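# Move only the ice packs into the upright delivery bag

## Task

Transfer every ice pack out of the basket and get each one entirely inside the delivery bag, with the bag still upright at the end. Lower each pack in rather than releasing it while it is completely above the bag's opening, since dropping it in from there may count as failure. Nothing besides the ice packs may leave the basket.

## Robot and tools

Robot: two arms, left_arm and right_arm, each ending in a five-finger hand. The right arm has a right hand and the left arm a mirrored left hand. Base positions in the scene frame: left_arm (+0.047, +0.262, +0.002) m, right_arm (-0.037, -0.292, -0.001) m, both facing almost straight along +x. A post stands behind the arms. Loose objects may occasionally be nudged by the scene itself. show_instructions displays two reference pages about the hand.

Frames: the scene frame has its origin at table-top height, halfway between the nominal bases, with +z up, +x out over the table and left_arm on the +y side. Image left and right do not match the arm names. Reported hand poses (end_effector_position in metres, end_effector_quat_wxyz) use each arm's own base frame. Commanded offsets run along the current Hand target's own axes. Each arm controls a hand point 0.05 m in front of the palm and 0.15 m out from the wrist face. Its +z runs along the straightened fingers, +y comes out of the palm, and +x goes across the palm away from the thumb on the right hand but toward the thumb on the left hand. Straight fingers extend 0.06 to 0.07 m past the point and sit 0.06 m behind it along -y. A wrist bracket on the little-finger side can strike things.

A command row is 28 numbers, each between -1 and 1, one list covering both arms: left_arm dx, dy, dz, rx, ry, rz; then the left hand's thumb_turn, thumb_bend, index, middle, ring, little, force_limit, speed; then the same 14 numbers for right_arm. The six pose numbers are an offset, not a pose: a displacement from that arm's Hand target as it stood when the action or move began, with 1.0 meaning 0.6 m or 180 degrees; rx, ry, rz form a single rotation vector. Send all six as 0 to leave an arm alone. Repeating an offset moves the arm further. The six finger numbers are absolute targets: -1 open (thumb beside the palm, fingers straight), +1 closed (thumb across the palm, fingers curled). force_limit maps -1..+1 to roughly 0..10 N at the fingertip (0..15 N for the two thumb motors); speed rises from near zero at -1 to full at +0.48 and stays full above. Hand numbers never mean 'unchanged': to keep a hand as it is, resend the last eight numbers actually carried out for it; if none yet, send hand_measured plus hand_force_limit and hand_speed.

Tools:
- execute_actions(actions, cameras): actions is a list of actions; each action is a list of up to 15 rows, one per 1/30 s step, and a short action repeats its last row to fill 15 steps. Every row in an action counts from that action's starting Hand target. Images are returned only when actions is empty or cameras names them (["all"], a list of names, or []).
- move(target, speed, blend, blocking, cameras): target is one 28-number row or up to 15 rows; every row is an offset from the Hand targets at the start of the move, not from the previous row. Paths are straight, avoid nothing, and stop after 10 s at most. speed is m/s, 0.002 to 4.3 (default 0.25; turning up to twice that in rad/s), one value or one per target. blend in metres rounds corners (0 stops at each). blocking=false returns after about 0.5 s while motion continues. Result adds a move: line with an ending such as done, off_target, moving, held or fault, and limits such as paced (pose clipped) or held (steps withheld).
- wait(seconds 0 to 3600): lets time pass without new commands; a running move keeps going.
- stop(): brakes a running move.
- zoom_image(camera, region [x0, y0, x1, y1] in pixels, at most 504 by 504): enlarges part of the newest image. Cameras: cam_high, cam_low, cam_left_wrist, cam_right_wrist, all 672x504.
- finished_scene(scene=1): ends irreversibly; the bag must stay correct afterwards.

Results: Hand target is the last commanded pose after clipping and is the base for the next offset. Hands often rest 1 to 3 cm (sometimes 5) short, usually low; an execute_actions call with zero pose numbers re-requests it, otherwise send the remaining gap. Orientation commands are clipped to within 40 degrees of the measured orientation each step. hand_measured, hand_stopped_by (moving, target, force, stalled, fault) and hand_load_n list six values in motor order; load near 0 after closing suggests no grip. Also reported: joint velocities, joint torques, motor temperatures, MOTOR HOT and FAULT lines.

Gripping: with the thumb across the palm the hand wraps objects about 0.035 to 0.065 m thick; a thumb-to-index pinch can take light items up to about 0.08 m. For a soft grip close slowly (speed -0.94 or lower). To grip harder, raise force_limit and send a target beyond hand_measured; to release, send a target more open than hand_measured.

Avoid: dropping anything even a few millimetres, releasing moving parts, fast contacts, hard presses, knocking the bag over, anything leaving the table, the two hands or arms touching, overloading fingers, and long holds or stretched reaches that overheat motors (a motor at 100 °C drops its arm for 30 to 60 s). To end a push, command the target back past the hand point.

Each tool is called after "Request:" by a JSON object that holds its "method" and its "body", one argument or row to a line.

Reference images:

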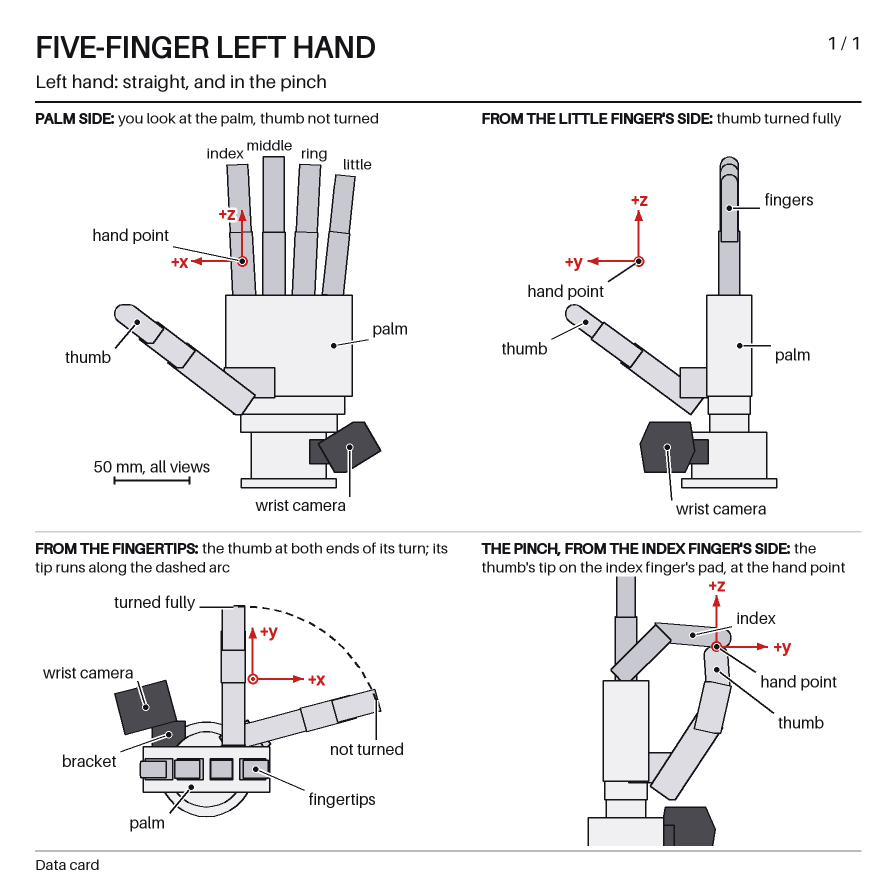

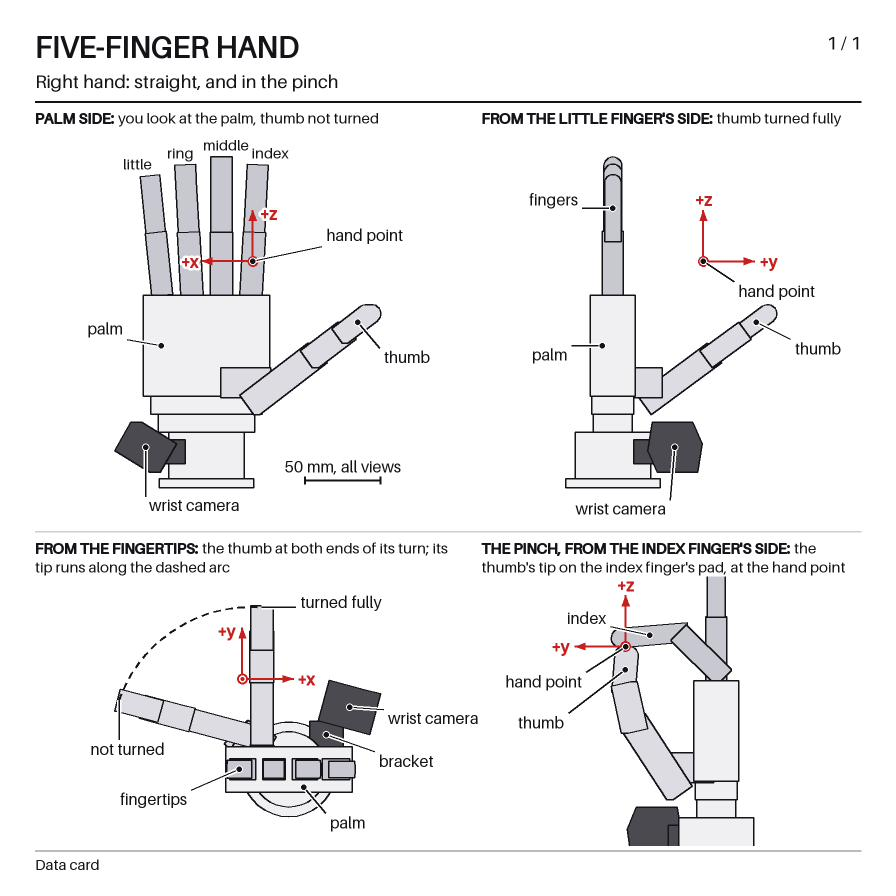

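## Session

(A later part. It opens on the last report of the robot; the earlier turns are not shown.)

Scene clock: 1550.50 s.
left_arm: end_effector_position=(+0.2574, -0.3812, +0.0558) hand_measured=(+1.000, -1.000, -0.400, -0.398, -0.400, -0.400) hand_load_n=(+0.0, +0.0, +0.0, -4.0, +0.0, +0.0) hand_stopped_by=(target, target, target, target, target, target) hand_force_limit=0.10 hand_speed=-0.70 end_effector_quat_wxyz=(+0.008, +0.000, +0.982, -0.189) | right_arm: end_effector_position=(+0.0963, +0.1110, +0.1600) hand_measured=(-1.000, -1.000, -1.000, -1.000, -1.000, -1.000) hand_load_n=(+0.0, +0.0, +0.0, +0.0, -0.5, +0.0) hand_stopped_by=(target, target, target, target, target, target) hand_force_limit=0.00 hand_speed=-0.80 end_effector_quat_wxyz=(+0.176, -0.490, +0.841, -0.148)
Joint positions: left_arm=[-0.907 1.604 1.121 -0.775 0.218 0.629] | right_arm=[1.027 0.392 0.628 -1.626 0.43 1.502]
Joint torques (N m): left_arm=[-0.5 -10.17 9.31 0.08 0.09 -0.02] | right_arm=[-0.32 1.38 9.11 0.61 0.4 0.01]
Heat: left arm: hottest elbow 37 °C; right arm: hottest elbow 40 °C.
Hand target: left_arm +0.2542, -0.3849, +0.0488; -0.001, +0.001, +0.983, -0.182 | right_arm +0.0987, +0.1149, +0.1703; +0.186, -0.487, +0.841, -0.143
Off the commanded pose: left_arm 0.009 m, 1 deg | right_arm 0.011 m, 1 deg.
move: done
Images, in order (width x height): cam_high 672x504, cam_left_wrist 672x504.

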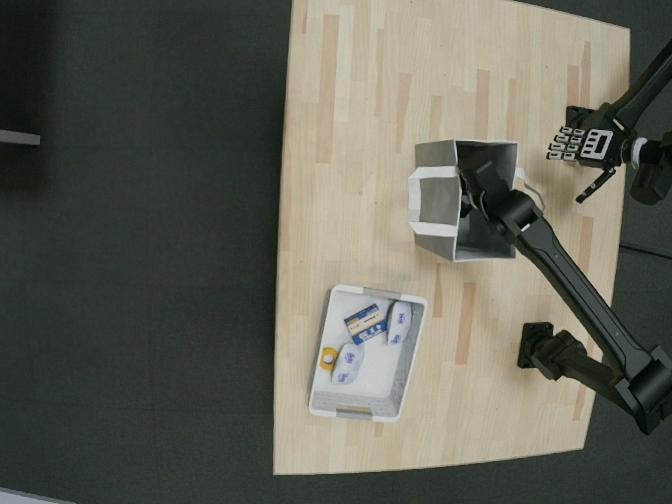

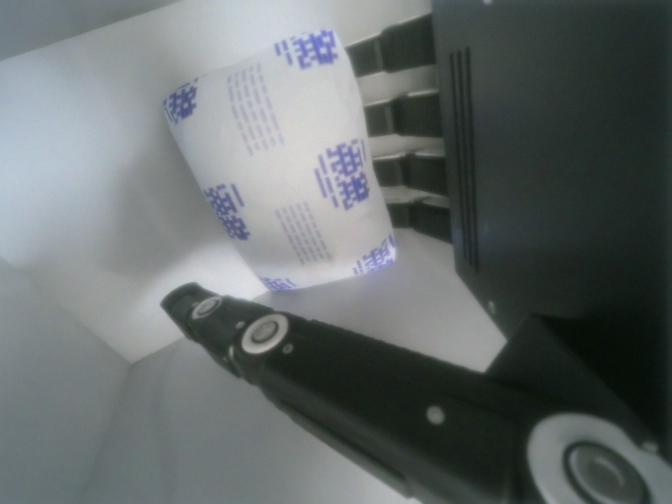

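Request:
{"method": "move", "body": {
  "target": [0,-0.0716,-0.1868,0,0,0,1,-1,-0.4,-0.4,-0.4,-0.4,0.1,-0.7,0,0,0,0,0,0,-1,-1,-1,-1,-1,-1,0,-0.8],
  "speed": 0.08,
  "cameras": ["cam_left_wrist","cam_high","cam_low"]
}}

Scene clock: 1563.23 s.
left_arm: end_effector_position=(+0.2487, -0.3707, +0.1483) hand_measured=(+1.000, -1.000, -0.400, -0.400, -0.400, -0.400) hand_load_n=(+0.0, +0.0, +0.0, +0.0, +0.0, +0.0) hand_stopped_by=(target, target, target, target, target, target) hand_force_limit=0.10 hand_speed=-0.70 end_effector_quat_wxyz=(-0.011, -0.003, +0.986, -0.166) | right_arm: end_effector_position=(+0.0963, +0.1110, +0.1600) hand_measured=(-1.000, -1.000, -1.000, -1.000, -1.000, -1.000) hand_load_n=(-0.5, +0.0, +0.0, +0.0, +0.0, +0.0) hand_stopped_by=(target, target, target, target, target, target) hand_force_limit=0.00 hand_speed=-0.80 end_effector_quat_wxyz=(+0.176, -0.490, +0.841, -0.148)
Joint positions: left_arm=[-0.907 1.524 1.287 -1.08 0.22 0.629] | right_arm=[1.027 0.392 0.628 -1.626 0.43 1.502]
Joint torques (N m): left_arm=[-0.5 -11.99 13.29 -0.36 0.05 -0.02] | right_arm=[-0.32 1.38 9.13 0.61 0.4 0.01]
Heat: left arm: hottest elbow 37 °C; right arm: hottest elbow 40 °C.
Hand target: left_arm +0.2543, -0.3851, +0.1689; +0.000, +0.001, +0.983, -0.182 | right_arm +0.0987, +0.1149, +0.1703; +0.186, -0.487, +0.841, -0.143
Off the commanded pose: left_arm 0.026 m, 2 deg | right_arm 0.011 m, 1 deg.
move: off_target (left_arm)
Images, in order (width x height): cam_high 672x504, cam_low 672x504, cam_left_wrist 672x504.

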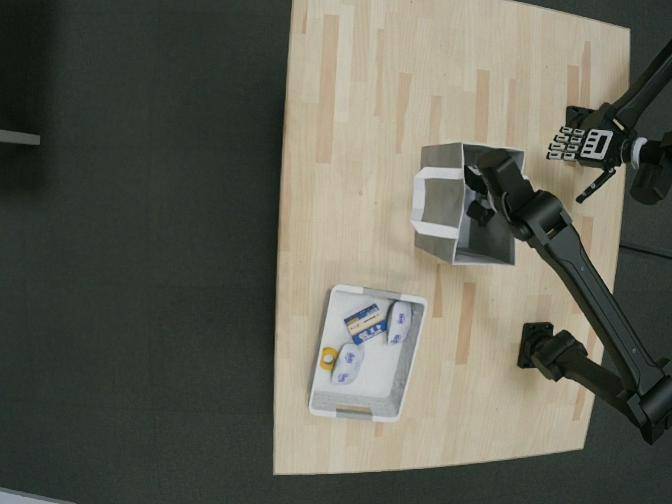

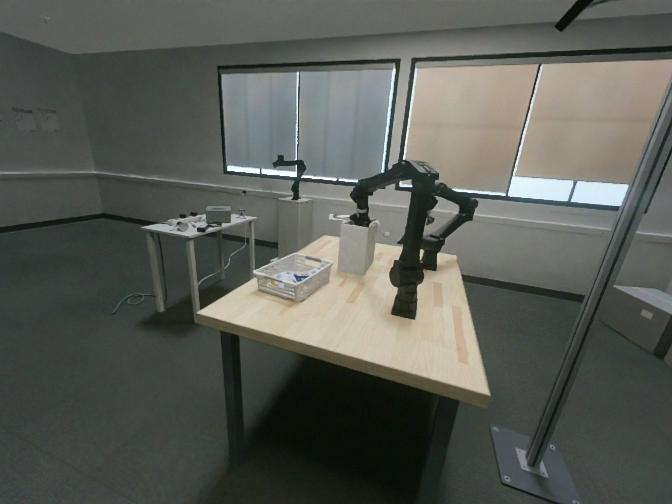

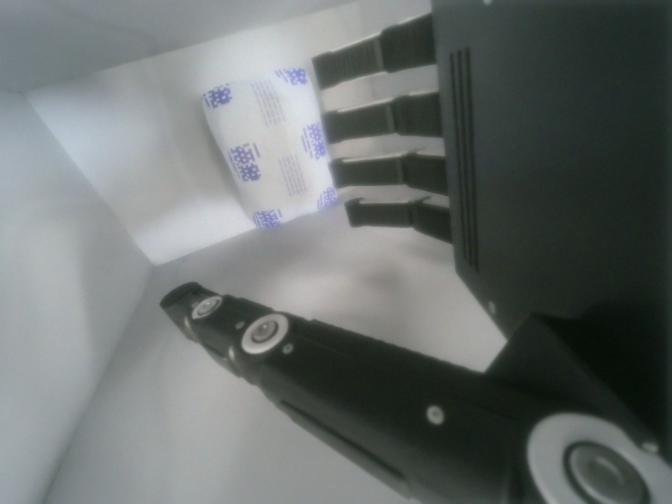

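Request:
{"method": "zoom_image", "body": {
  "camera": "cam_high",
  "region": [300, 275, 435, 430]
}}

Request:
{"method": "zoom_image", "body": {
  "camera": "cam_low",
  "region": [240, 200, 400, 320]
}}

Scaled by 3.252 from the camera's image (finer frame: 960x720).

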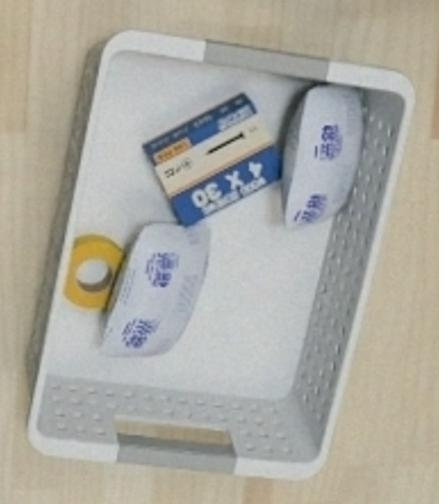

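Scaled by 3.150 from the camera's image (finer frame: 960x720).

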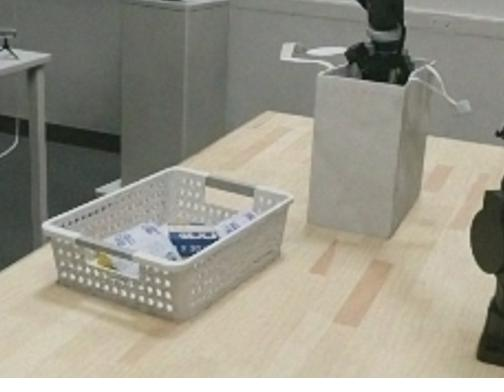

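Request:
{"method": "move", "body": {
  "target": [
    [0,-0.1194,-0.3488,0,0,0,1,-1,-0.4,-0.4,-0.4,-0.4,0.1,-0.7,0,0,0,0,0,0,-1,-1,-1,-1,-1,-1,0,-0.8],
    [-0.2762,0.24,-0.469,0,-0.0716,-0.1868,1,-1,-0.4,-0.4,-0.4,-0.4,0.1,-0.7,0,0,0,0,0,0,-1,-1,-1,-1,-1,-1,0,-0.8],
    [-0.437,0.635,-0.2454,0,-0.1432,-0.3736,1,-1,-0.5,-0.5,-0.5,-0.5,0.1,-0.5,0,0,0,0,0,0,-1,-1,-1,-1,-1,-1,0,-0.8]
  ],
  "speed": [0.12,0.22,0.22],
  "blend": [0.02,0.06,0],
  "cameras": ["cam_left_wrist","cam_high","cam_low"]
}}

Request:
{"method": "zoom_image", "body": {
  "camera": "cam_high",
  "region": [300, 275, 435, 430]
}}

Request:
{"method": "zoom_image", "body": {
  "camera": "cam_high",
  "region": [400, 120, 550, 280]
}}

Scene clock: 1715.23 s.
left_arm: end_effector_position=(+0.5145, +0.0222, +0.1771) hand_measured=(+1.000, -1.000, -0.500, -0.500, -0.500, -0.500) hand_load_n=(+0.0, +0.0, +0.0, +0.0, +0.0, +0.0) hand_stopped_by=(target, target, target, target, target, target) hand_force_limit=0.10 hand_speed=-0.50 end_effector_quat_wxyz=(+0.107, -0.574, +0.799, -0.147) | right_arm: end_effector_position=(+0.0963, +0.1110, +0.1600) hand_measured=(-1.000, -1.000, -1.000, -1.000, -1.000, -1.000) hand_load_n=(+0.0, +0.0, +0.0, +0.0, +0.0, +0.0) hand_stopped_by=(target, target, target, target, target, target) hand_force_limit=0.00 hand_speed=-0.80 end_effector_quat_wxyz=(+0.176, -0.490, +0.841, -0.148)
Joint positions: left_arm=[0.108 1.631 1.488 -1.093 0.149 0.408] | right_arm=[1.027 0.392 0.628 -1.626 0.43 1.502]
Joint torques (N m): left_arm=[0.26 -13.1 8.94 0.88 -0.09 -0.03] | right_arm=[-0.32 1.38 9.13 0.61 0.4 0.01]
Motor temperatures (°C): left_arm=[22 27 44 24 24 25] | right_arm=[23 26 40 23 21 22]
Heat: left arm: hottest elbow 44 °C; right arm: hottest elbow 40 °C.
Hand target: left_arm +0.5170, +0.0232, +0.1702; +0.107, -0.578, +0.796, -0.147 | right_arm +0.0987, +0.1149, +0.1703; +0.186, -0.487, +0.841, -0.143
Off the commanded pose: left_arm 0.008 m, 1 deg | right_arm 0.011 m, 1 deg.
move: done
Images, in order (width x height): cam_high 672x504, cam_low 672x504, cam_left_wrist 672x504.

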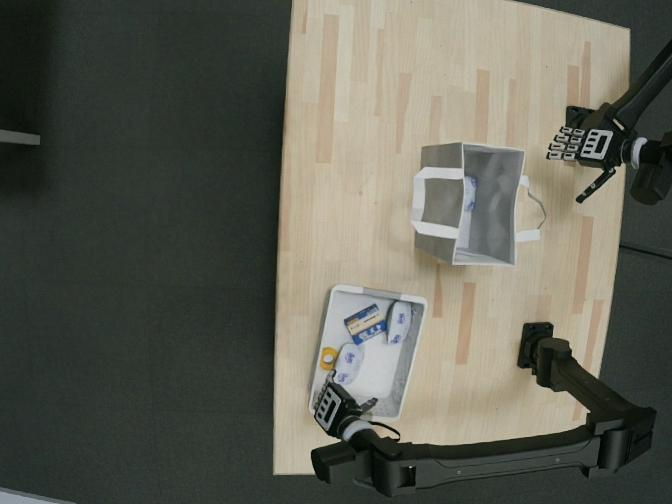

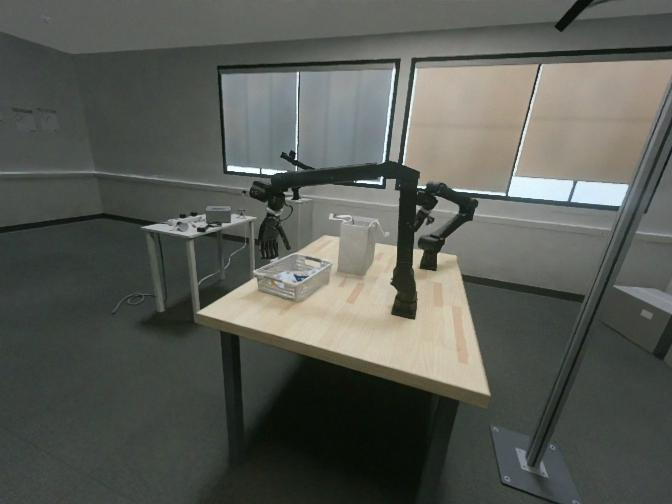

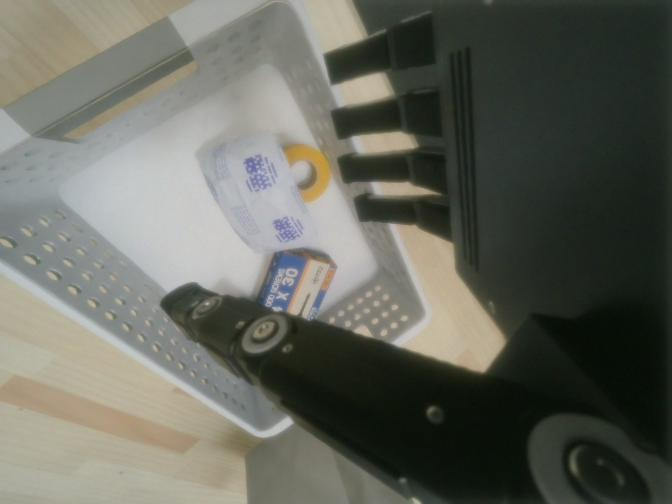

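Scaled by 3.252 from the camera's image (finer frame: 960x720).

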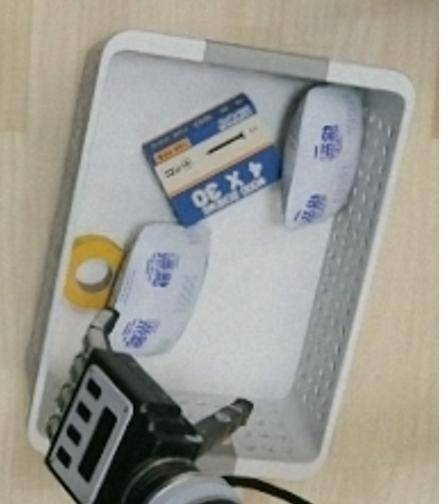

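Scaled by 3.150 from the camera's image (finer frame: 960x720).

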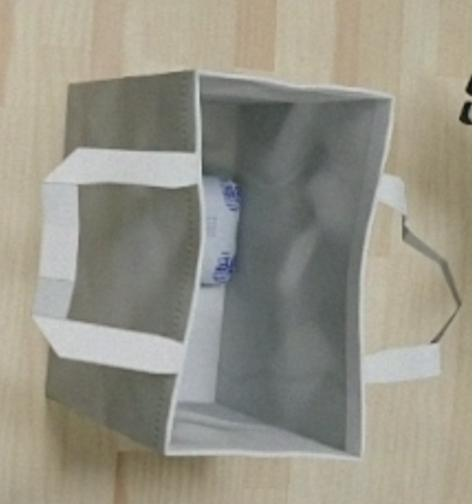

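Request:
{"method": "move", "body": {
  "target": [0.0083,0.0565,0.1475,0,0,0,1,-1,-0.5,-0.5,-0.5,-0.5,0.1,-0.5,0,0,0,0,0,0,-1,-1,-1,-1,-1,-1,0,-0.8],
  "speed": 0.12,
  "cameras": ["cam_left_wrist","cam_high"]
}}

Request:
{"method": "zoom_image", "body": {
  "camera": "cam_high",
  "region": [300, 275, 435, 430]
}}

Request:
{"method": "zoom_image", "body": {
  "camera": "cam_left_wrist",
  "region": [120, 0, 480, 340]
}}

Scene clock: 1765.00 s.
left_arm: end_effector_position=(+0.5141, +0.0222, +0.0983) hand_measured=(+1.000, -1.000, -0.500, -0.500, -0.500, -0.500) hand_load_n=(+0.0, +0.0, -0.5, +0.0, +0.0, -1.0) hand_stopped_by=(target, target, target, target, target, target) hand_force_limit=0.10 hand_speed=-0.50 end_effector_quat_wxyz=(+0.116, -0.579, +0.793, -0.150) | right_arm: end_effector_position=(+0.0963, +0.1110, +0.1600) hand_measured=(-1.000, -1.000, -1.000, -1.000, -1.000, -1.000) hand_load_n=(+0.0, +0.0, +0.0, +0.0, +0.0, +0.0) hand_stopped_by=(target, target, target, target, target, target) hand_force_limit=0.00 hand_speed=-0.80 end_effector_quat_wxyz=(+0.176, -0.490, +0.841, -0.148)
Joint positions: left_arm=[0.108 1.666 1.318 -0.868 0.143 0.393] | right_arm=[1.027 0.392 0.628 -1.626 0.43 1.502]
Joint torques (N m): left_arm=[-0.38 -11.28 7.71 1.48 0.01 0.02] | right_arm=[-0.26 1.38 9.13 0.59 0.4 0.01]
Heat: left arm: hottest elbow 42 °C; right arm: hottest elbow 40 °C.
Hand target: left_arm +0.5155, +0.0185, +0.0754; +0.107, -0.578, +0.796, -0.147 | right_arm +0.0987, +0.1149, +0.1703; +0.186, -0.487, +0.841, -0.143
Off the commanded pose: left_arm 0.023 m, 1 deg | right_arm 0.011 m, 1 deg.
move: off_target (left_arm)
Images, in order (width x height): cam_high 672x504, cam_left_wrist 672x504.

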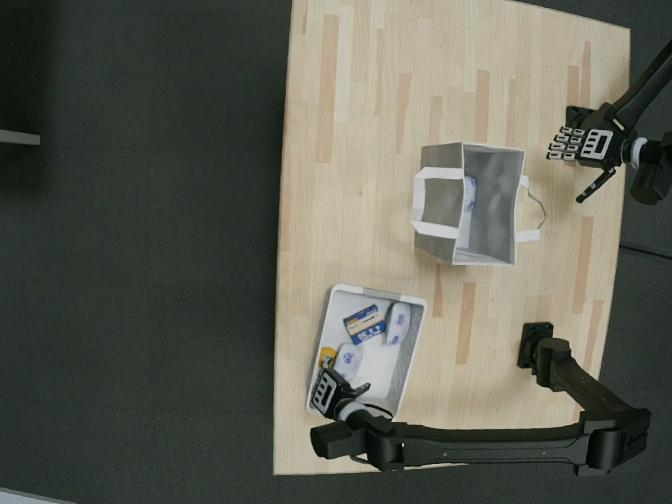

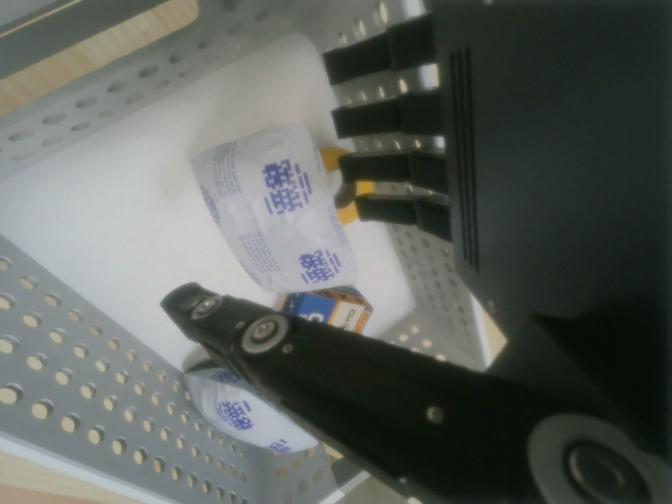

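Scaled by 3.252 from the camera's image (finer frame: 960x720).

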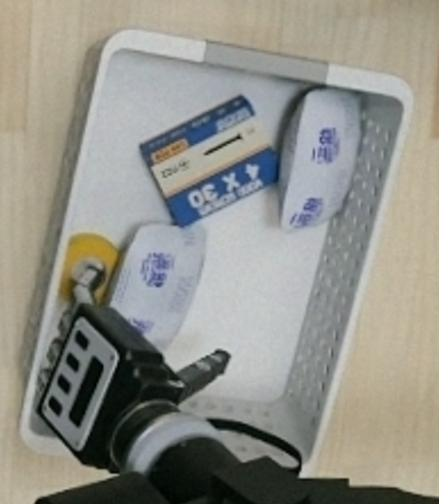

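Scaled by 1.400 from the camera's image (finer frame: 960x720).

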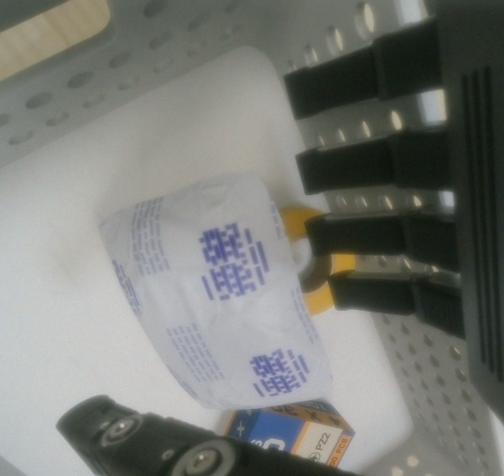

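Request:
{"method": "move", "body": {
  "target": [0,0.0179,-0.0069,0,0,0,1,-1,-0.5,-0.5,-0.5,-0.5,0.1,-0.5,0,0,0,0,0,0,-1,-1,-1,-1,-1,-1,0,-0.8],
  "speed": 0.06,
  "cameras": ["cam_left_wrist","cam_high"]
}}

Request:
{"method": "zoom_image", "body": {
  "camera": "cam_high",
  "region": [300, 275, 435, 430]
}}

Request:
{"method": "zoom_image", "body": {
  "camera": "cam_left_wrist",
  "region": [120, 0, 480, 340]
}}

Scene clock: 1783.43 s.
left_arm: end_effector_position=(+0.5132, +0.0218, +0.0962) hand_measured=(+1.000, -1.000, -0.500, -0.500, -0.500, -0.500) hand_load_n=(+0.0, +0.0, +0.0, +0.0, +0.0, +0.0) hand_stopped_by=(target, target, target, target, target, target) hand_force_limit=0.10 hand_speed=-0.50 end_effector_quat_wxyz=(+0.122, -0.577, +0.793, -0.155) | right_arm: end_effector_position=(+0.0963, +0.1110, +0.1600) hand_measured=(-1.000, -1.000, -1.000, -1.000, -1.000, -1.000) hand_load_n=(+0.0, +0.0, -0.5, +0.0, +0.0, +0.0) hand_stopped_by=(target, target, target, target, target, target) hand_force_limit=0.00 hand_speed=-0.80 end_effector_quat_wxyz=(+0.176, -0.490, +0.841, -0.148)
Joint positions: left_arm=[0.108 1.656 1.297 -0.842 0.145 0.394] | right_arm=[1.027 0.392 0.628 -1.626 0.43 1.502]
Joint torques (N m): left_arm=[0.26 -11.93 6.86 0.77 0.08 0.1] | right_arm=[-0.32 1.38 9.13 0.59 0.4 0.01]
Heat: left arm: hottest elbow 40 °C; right arm: hottest elbow 40 °C.
Hand target: left_arm +0.5045, +0.0220, +0.0754; +0.107, -0.578, +0.796, -0.147 | right_arm +0.0987, +0.1149, +0.1703; +0.186, -0.487, +0.841, -0.143
Off the commanded pose: left_arm 0.023 m, 2 deg | right_arm 0.011 m, 1 deg.
move: off_target (left_arm)
Images, in order (width x height): cam_high 672x504, cam_left_wrist 672x504.

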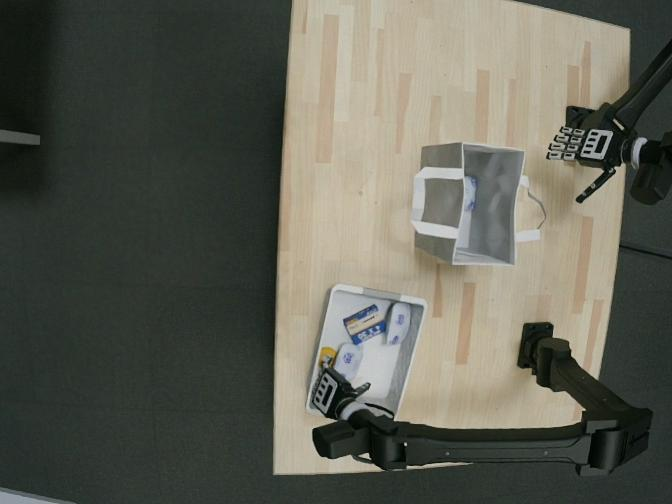

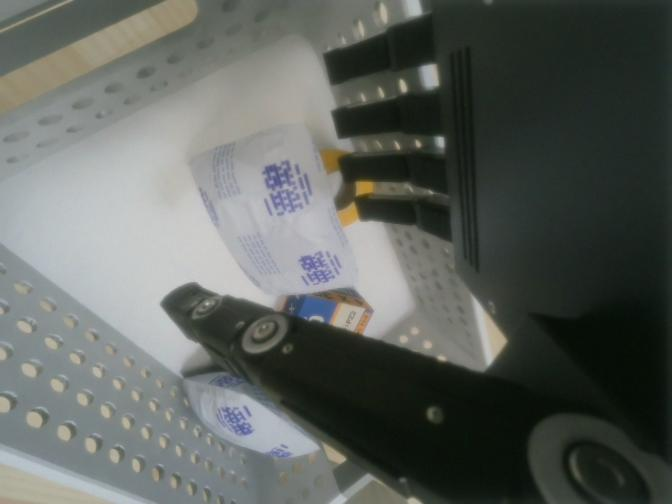

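Scaled by 3.252 from the camera's image (finer frame: 960x720).

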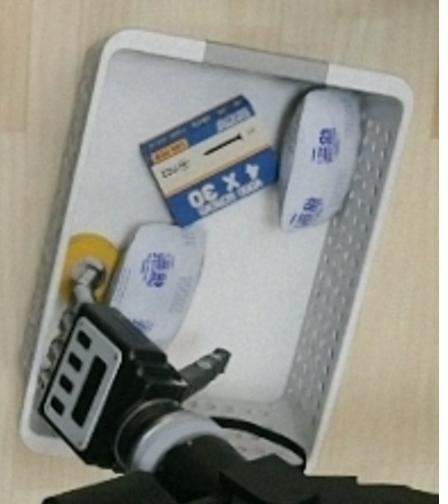

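Scaled by 1.400 from the camera's image (finer frame: 960x720).

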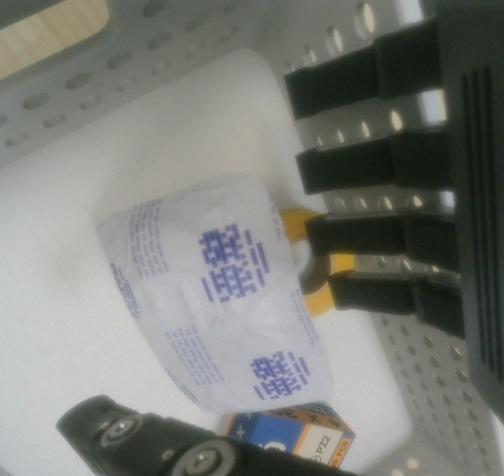

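Request:
{"method": "move", "body": {
  "target": [0,0.051,-0.0275,0,0,0,1,-1,-0.5,-0.5,-0.5,-0.5,0.1,-0.5,0,0,0,0,0,0,-1,-1,-1,-1,-1,-1,0,-0.8],
  "speed": 0.06,
  "cameras": ["cam_left_wrist","cam_high"]
}}

Request:
{"method": "zoom_image", "body": {
  "camera": "cam_high",
  "region": [300, 275, 435, 430]
}}

Request:
{"method": "zoom_image", "body": {
  "camera": "cam_left_wrist",
  "region": [120, 0, 480, 340]
}}

Scene clock: 1800.50 s.
left_arm: end_effector_position=(+0.4759, +0.0284, +0.0826) hand_measured=(+1.000, -1.000, -0.500, -0.500, -0.500, -0.500) hand_load_n=(+0.0, +0.0, +0.0, +0.5, +0.0, +0.0) hand_stopped_by=(target, target, target, target, target, target) hand_force_limit=0.10 hand_speed=-0.50 end_effector_quat_wxyz=(+0.106, -0.577, +0.796, -0.147) | right_arm: end_effector_position=(+0.0963, +0.1110, +0.1600) hand_measured=(-1.000, -1.000, -1.000, -1.000, -1.000, -1.000) hand_load_n=(+0.0, +0.0, +0.0, +0.0, +0.0, +0.0) hand_stopped_by=(target, target, target, target, target, target) hand_force_limit=0.00 hand_speed=-0.80 end_effector_quat_wxyz=(+0.176, -0.490, +0.841, -0.148)
Joint positions: left_arm=[0.131 1.604 1.197 -0.833 0.156 0.421] | right_arm=[1.027 0.392 0.628 -1.626 0.43 1.502]
Joint torques (N m): left_arm=[0.85 -13.1 7.58 0.59 0.01 0.08] | right_arm=[-0.32 1.32 9.13 0.61 0.4 0.01]
Motor temperatures (°C): left_arm=[22 27 39 25 24 25] | right_arm=[23 26 40 23 21 22]
Heat: left arm: hottest elbow 39 °C; right arm: hottest elbow 40 °C.
Hand target: left_arm +0.4718, +0.0328, +0.0798; +0.107, -0.577, +0.796, -0.147 | right_arm +0.0987, +0.1149, +0.1703; +0.186, -0.487, +0.841, -0.143
Off the commanded pose: left_arm 0.007 m, 0 deg | right_arm 0.011 m, 1 deg.
move: done
Images, in order (width x height): cam_high 672x504, cam_left_wrist 672x504.

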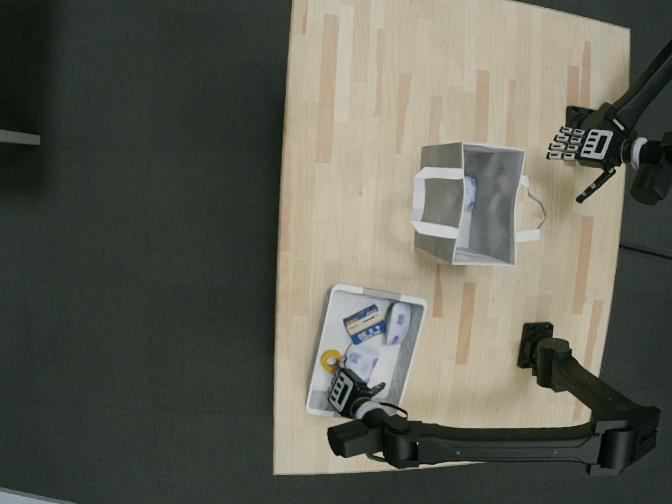

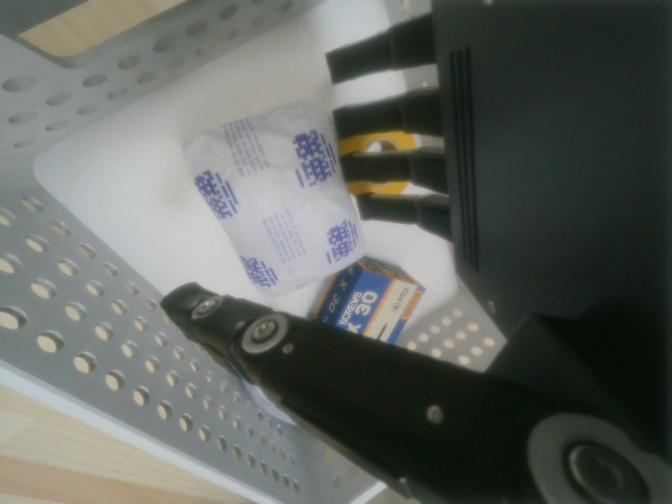

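Scaled by 3.252 from the camera's image (finer frame: 960x720).

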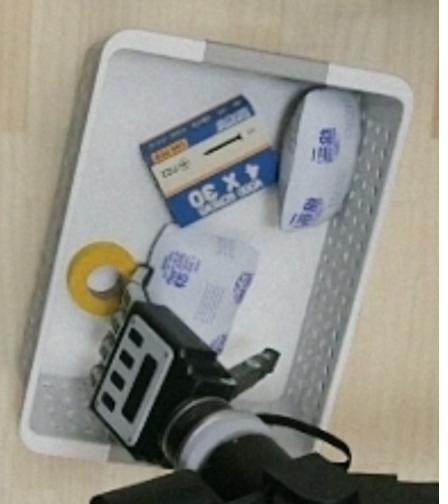

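Scaled by 1.400 from the camera's image (finer frame: 960x720).

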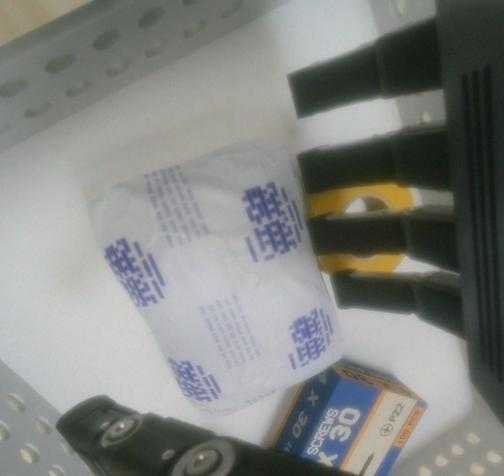

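Request:
{"method": "move", "body": {
  "target": [
    [0.0383,-0.0119,-0.0311,0,0,0,1,-1,-0.5,-0.5,-0.5,-0.5,0.1,-0.5,0,0,0,0,0,0,-1,-1,-1,-1,-1,-1,0,-0.8],
    [0.0383,0.0197,0.0514,0,0,0,1,-0.76,-0.5,-0.5,-0.5,-0.5,0.1,-0.5,0,0,0,0,0,0,-1,-1,-1,-1,-1,-1,0,-0.8]
  ],
  "speed": 0.06,
  "cameras": ["cam_left_wrist","cam_high"]
}}

Request:
{"method": "zoom_image", "body": {
  "camera": "cam_high",
  "region": [300, 275, 435, 430]
}}

Request:
{"method": "zoom_image", "body": {
  "camera": "cam_left_wrist",
  "region": [120, 0, 480, 340]
}}

Scene clock: 1837.23 s.
left_arm: end_effector_position=(+0.4740, +0.0143, +0.0769) hand_measured=(+1.000, -0.760, -0.500, -0.500, -0.500, -0.500) hand_load_n=(+0.0, +0.0, +0.0, -4.0, +0.0, +0.0) hand_stopped_by=(target, target, target, target, target, target) hand_force_limit=0.10 hand_speed=-0.50 end_effector_quat_wxyz=(+0.127, -0.574, +0.793, -0.160) | right_arm: end_effector_position=(+0.0963, +0.1110, +0.1600) hand_measured=(-1.000, -1.000, -1.000, -1.000, -1.000, -1.000) hand_load_n=(+0.0, +0.0, +0.0, +0.0, +0.0, +0.0) hand_stopped_by=(target, target, target, target, target, target) hand_force_limit=0.00 hand_speed=-0.80 end_effector_quat_wxyz=(+0.176, -0.490, +0.841, -0.148)
Joint positions: left_arm=[0.103 1.569 1.134 -0.749 0.147 0.391] | right_arm=[1.027 0.392 0.628 -1.626 0.43 1.502]
Joint torques (N m): left_arm=[-0.32 -8.64 6.27 1.13 -0.19 0] | right_arm=[-0.32 1.32 9.13 0.59 0.4 0.01]
Heat: left arm: hottest elbow 37 °C; right arm: hottest elbow 40 °C.
Hand target: left_arm +0.4645, +0.0109, +0.0468; +0.107, -0.578, +0.796, -0.147 | right_arm +0.0987, +0.1149, +0.1703; +0.186, -0.487, +0.841, -0.143
Off the commanded pose: left_arm 0.032 m, 3 deg | right_arm 0.011 m, 1 deg.
move: off_target (left_arm); target 2's new numbers were sent with left_arm's hand 0.032 m and 3 deg from that target
Images, in order (width x height): cam_high 672x504, cam_left_wrist 672x504.

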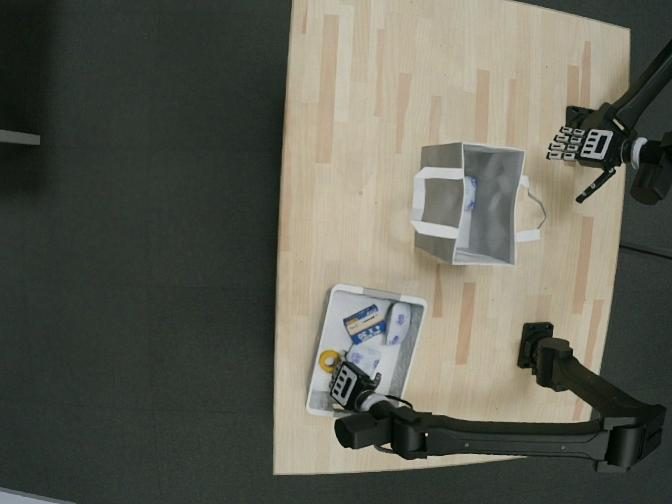

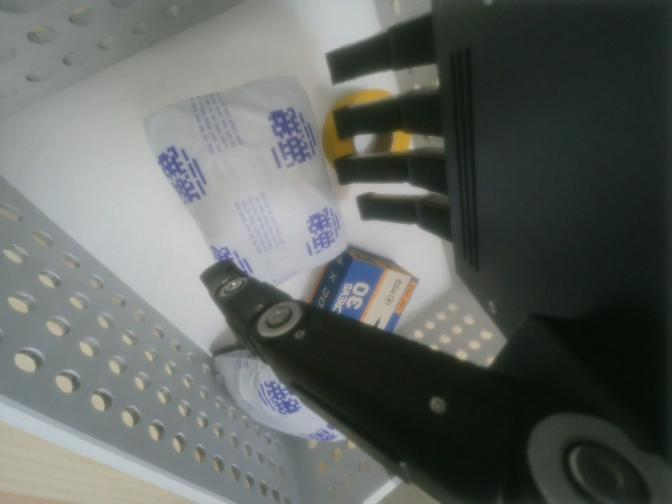

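Scaled by 3.252 from the camera's image (finer frame: 960x720).

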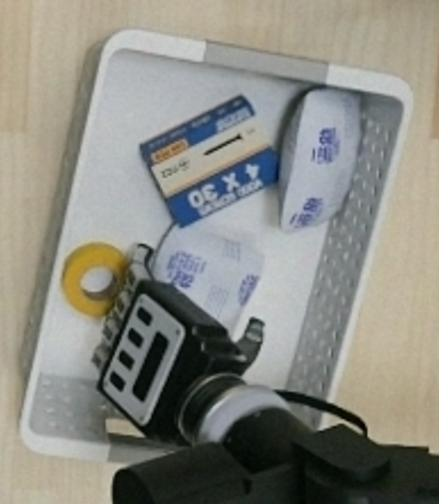

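Scaled by 1.400 from the camera's image (finer frame: 960x720).

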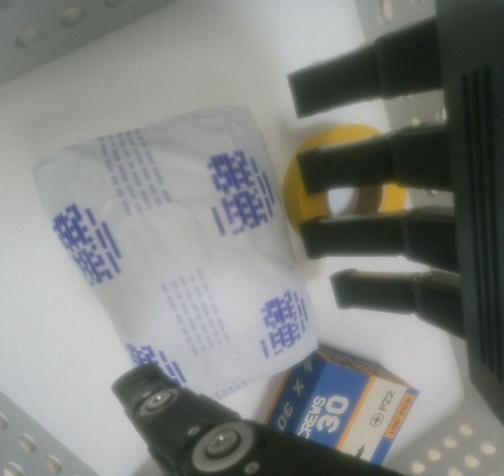

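Request:
{"method": "move", "body": {
  "target": [
    [0,-0.004,-0.0663,0,0,0,1,-0.76,-0.5,-0.5,-0.5,-0.5,0.1,-0.5,0,0,0,0,0,0,-1,-1,-1,-1,-1,-1,0,-0.8],
    [0,0.0198,-0.004,0,0,0,1,-0.76,-0.5,-0.5,-0.5,-0.5,0.1,-0.5,0,0,0,0,0,0,-1,-1,-1,-1,-1,-1,0,-0.8]
  ],
  "speed": 0.06,
  "cameras": ["cam_left_wrist","cam_high"]
}}

Request:
{"method": "zoom_image", "body": {
  "camera": "cam_high",
  "region": [300, 275, 435, 430]
}}

Request:
{"method": "zoom_image", "body": {
  "camera": "cam_left_wrist",
  "region": [120, 0, 480, 340]
}}

Scene clock: 1854.13 s.
left_arm: end_effector_position=(+0.4584, +0.0128, +0.0609) hand_measured=(+1.000, -0.760, -0.500, -0.500, -0.500, -0.500) hand_load_n=(+0.0, +0.0, +0.0, -0.5, +0.0, +0.0) hand_stopped_by=(target, target, target, target, target, target) hand_force_limit=0.10 hand_speed=-0.50 end_effector_quat_wxyz=(+0.117, -0.576, +0.794, -0.154) | right_arm: end_effector_position=(+0.0963, +0.1110, +0.1600) hand_measured=(-1.000, -1.000, -1.000, -1.000, -1.000, -1.000) hand_load_n=(+0.0, +0.0, +0.0, +0.0, +0.0, +0.0) hand_stopped_by=(target, target, target, target, target, target) hand_force_limit=0.00 hand_speed=-0.80 end_effector_quat_wxyz=(+0.176, -0.490, +0.841, -0.148)
Joint positions: left_arm=[0.103 1.566 1.085 -0.729 0.146 0.391] | right_arm=[1.027 0.392 0.628 -1.626 0.43 1.502]
Joint torques (N m): left_arm=[0.44 -9.88 7.25 0.8 -0.04 0.09] | right_arm=[-0.32 1.38 9.13 0.61 0.4 0.01]
Heat: left arm: hottest elbow 37 °C; right arm: hottest elbow 40 °C.
Hand target: left_arm +0.4532, +0.0146, +0.0448; +0.107, -0.578, +0.796, -0.147 | right_arm +0.0987, +0.1149, +0.1703; +0.186, -0.487, +0.841, -0.143
Off the commanded pose: left_arm 0.017 m, 1 deg | right_arm 0.011 m, 1 deg.
move: off_target (left_arm)
Images, in order (width x height): cam_high 672x504, cam_left_wrist 672x504.

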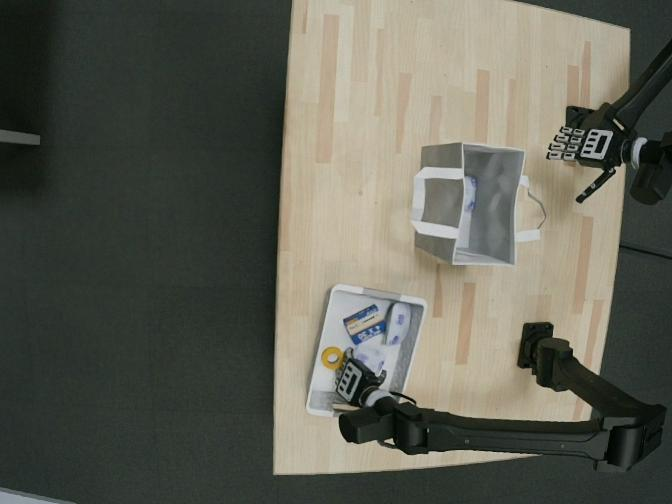

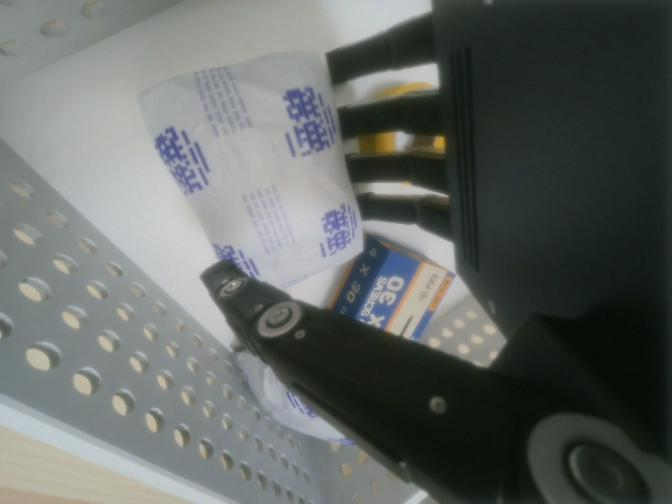

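Scaled by 3.252 from the camera's image (finer frame: 960x720).

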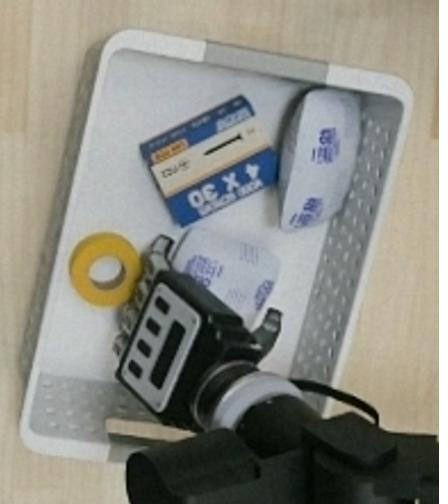

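Scaled by 1.400 from the camera's image (finer frame: 960x720).

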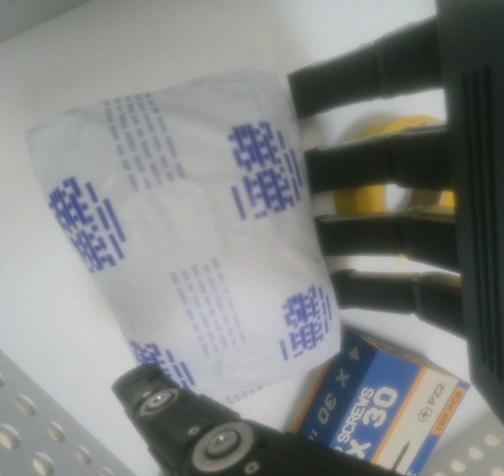

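Request:
{"method": "move", "body": {
  "target": [
    [0,0.009,0.0234,0,0,0,1,-0.76,-0.5,-0.5,-0.5,-0.5,0.1,-0.7,0,0,0,0,0,0,-1,-1,-1,-1,-1,-1,0,-0.8],
    [0,0.009,0.0234,0,0,0,1,-0.76,-0.1,-0.1,-0.1,-0.1,0.1,-0.7,0,0,0,0,0,0,-1,-1,-1,-1,-1,-1,0,-0.8]
  ],
  "speed": 0.06,
  "cameras": ["cam_left_wrist","cam_high"]
}}

Request:
{"method": "zoom_image", "body": {
  "camera": "cam_high",
  "region": [300, 275, 435, 430]
}}

Request:
{"method": "zoom_image", "body": {
  "camera": "cam_left_wrist",
  "region": [120, 0, 480, 340]
}}

Scene clock: 1874.27 s.
left_arm: end_effector_position=(+0.4622, +0.0123, +0.0457) hand_measured=(+1.000, -0.760, -0.100, -0.100, -0.100, -0.100) hand_load_n=(+0.0, +0.0, +0.0, -0.5, +0.0, +0.0) hand_stopped_by=(target, target, target, target, target, target) hand_force_limit=0.10 hand_speed=-0.70 end_effector_quat_wxyz=(+0.120, -0.575, +0.794, -0.157) | right_arm: end_effector_position=(+0.0963, +0.1110, +0.1600) hand_measured=(-1.000, -1.000, -1.000, -1.000, -1.000, -1.000) hand_load_n=(+0.0, +0.0, +0.0, +0.0, +0.0, +0.0) hand_stopped_by=(target, target, target, target, target, target) hand_force_limit=0.00 hand_speed=-0.80 end_effector_quat_wxyz=(+0.176, -0.490, +0.841, -0.148)
Joint positions: left_arm=[0.102 1.59 1.067 -0.678 0.15 0.391] | right_arm=[1.027 0.392 0.628 -1.626 0.43 1.502]
Joint torques (N m): left_arm=[0.5 -10.34 6.97 0.46 -0.19 0.08] | right_arm=[-0.26 1.38 9.13 0.61 0.4 0.01]
Heat: left arm: hottest elbow 36 °C; right arm: hottest elbow 40 °C.
Hand target: left_arm +0.4532, +0.0146, +0.0299; +0.107, -0.578, +0.796, -0.147 | right_arm +0.0987, +0.1149, +0.1703; +0.186, -0.487, +0.841, -0.143
Off the commanded pose: left_arm 0.018 m, 2 deg | right_arm 0.011 m, 1 deg.
move: off_target (left_arm); target 2's new numbers were sent with left_arm's hand 0.029 m and 2 deg from that target
Images, in order (width x height): cam_high 672x504, cam_left_wrist 672x504.

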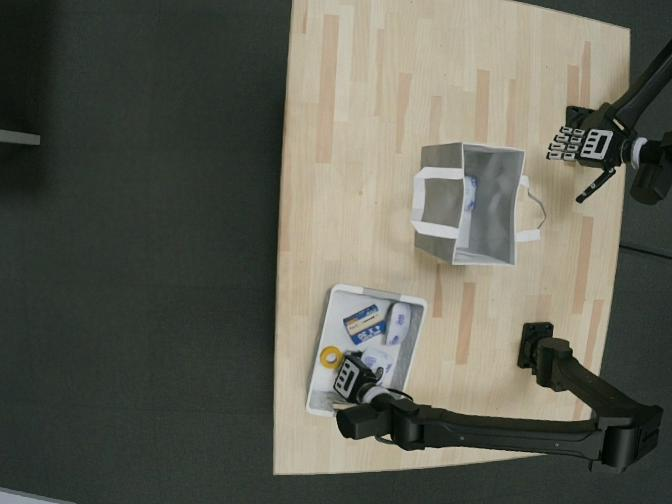

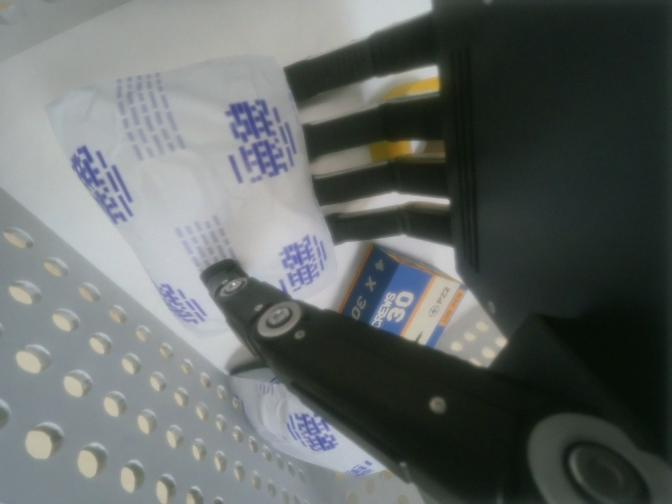

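Scaled by 3.252 from the camera's image (finer frame: 960x720).

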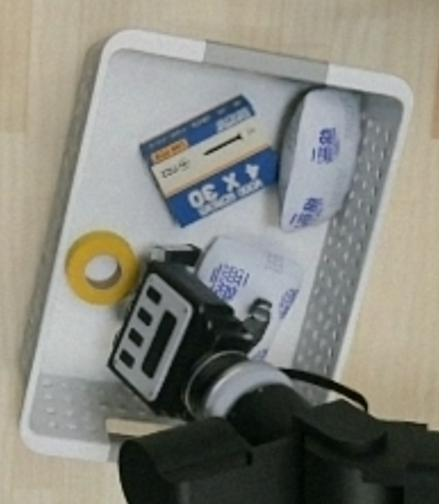

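Scaled by 1.400 from the camera's image (finer frame: 960x720).

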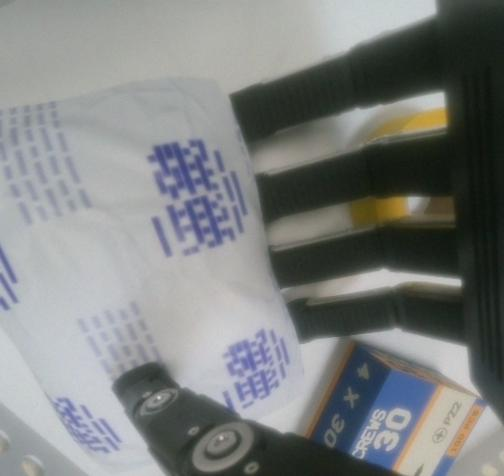

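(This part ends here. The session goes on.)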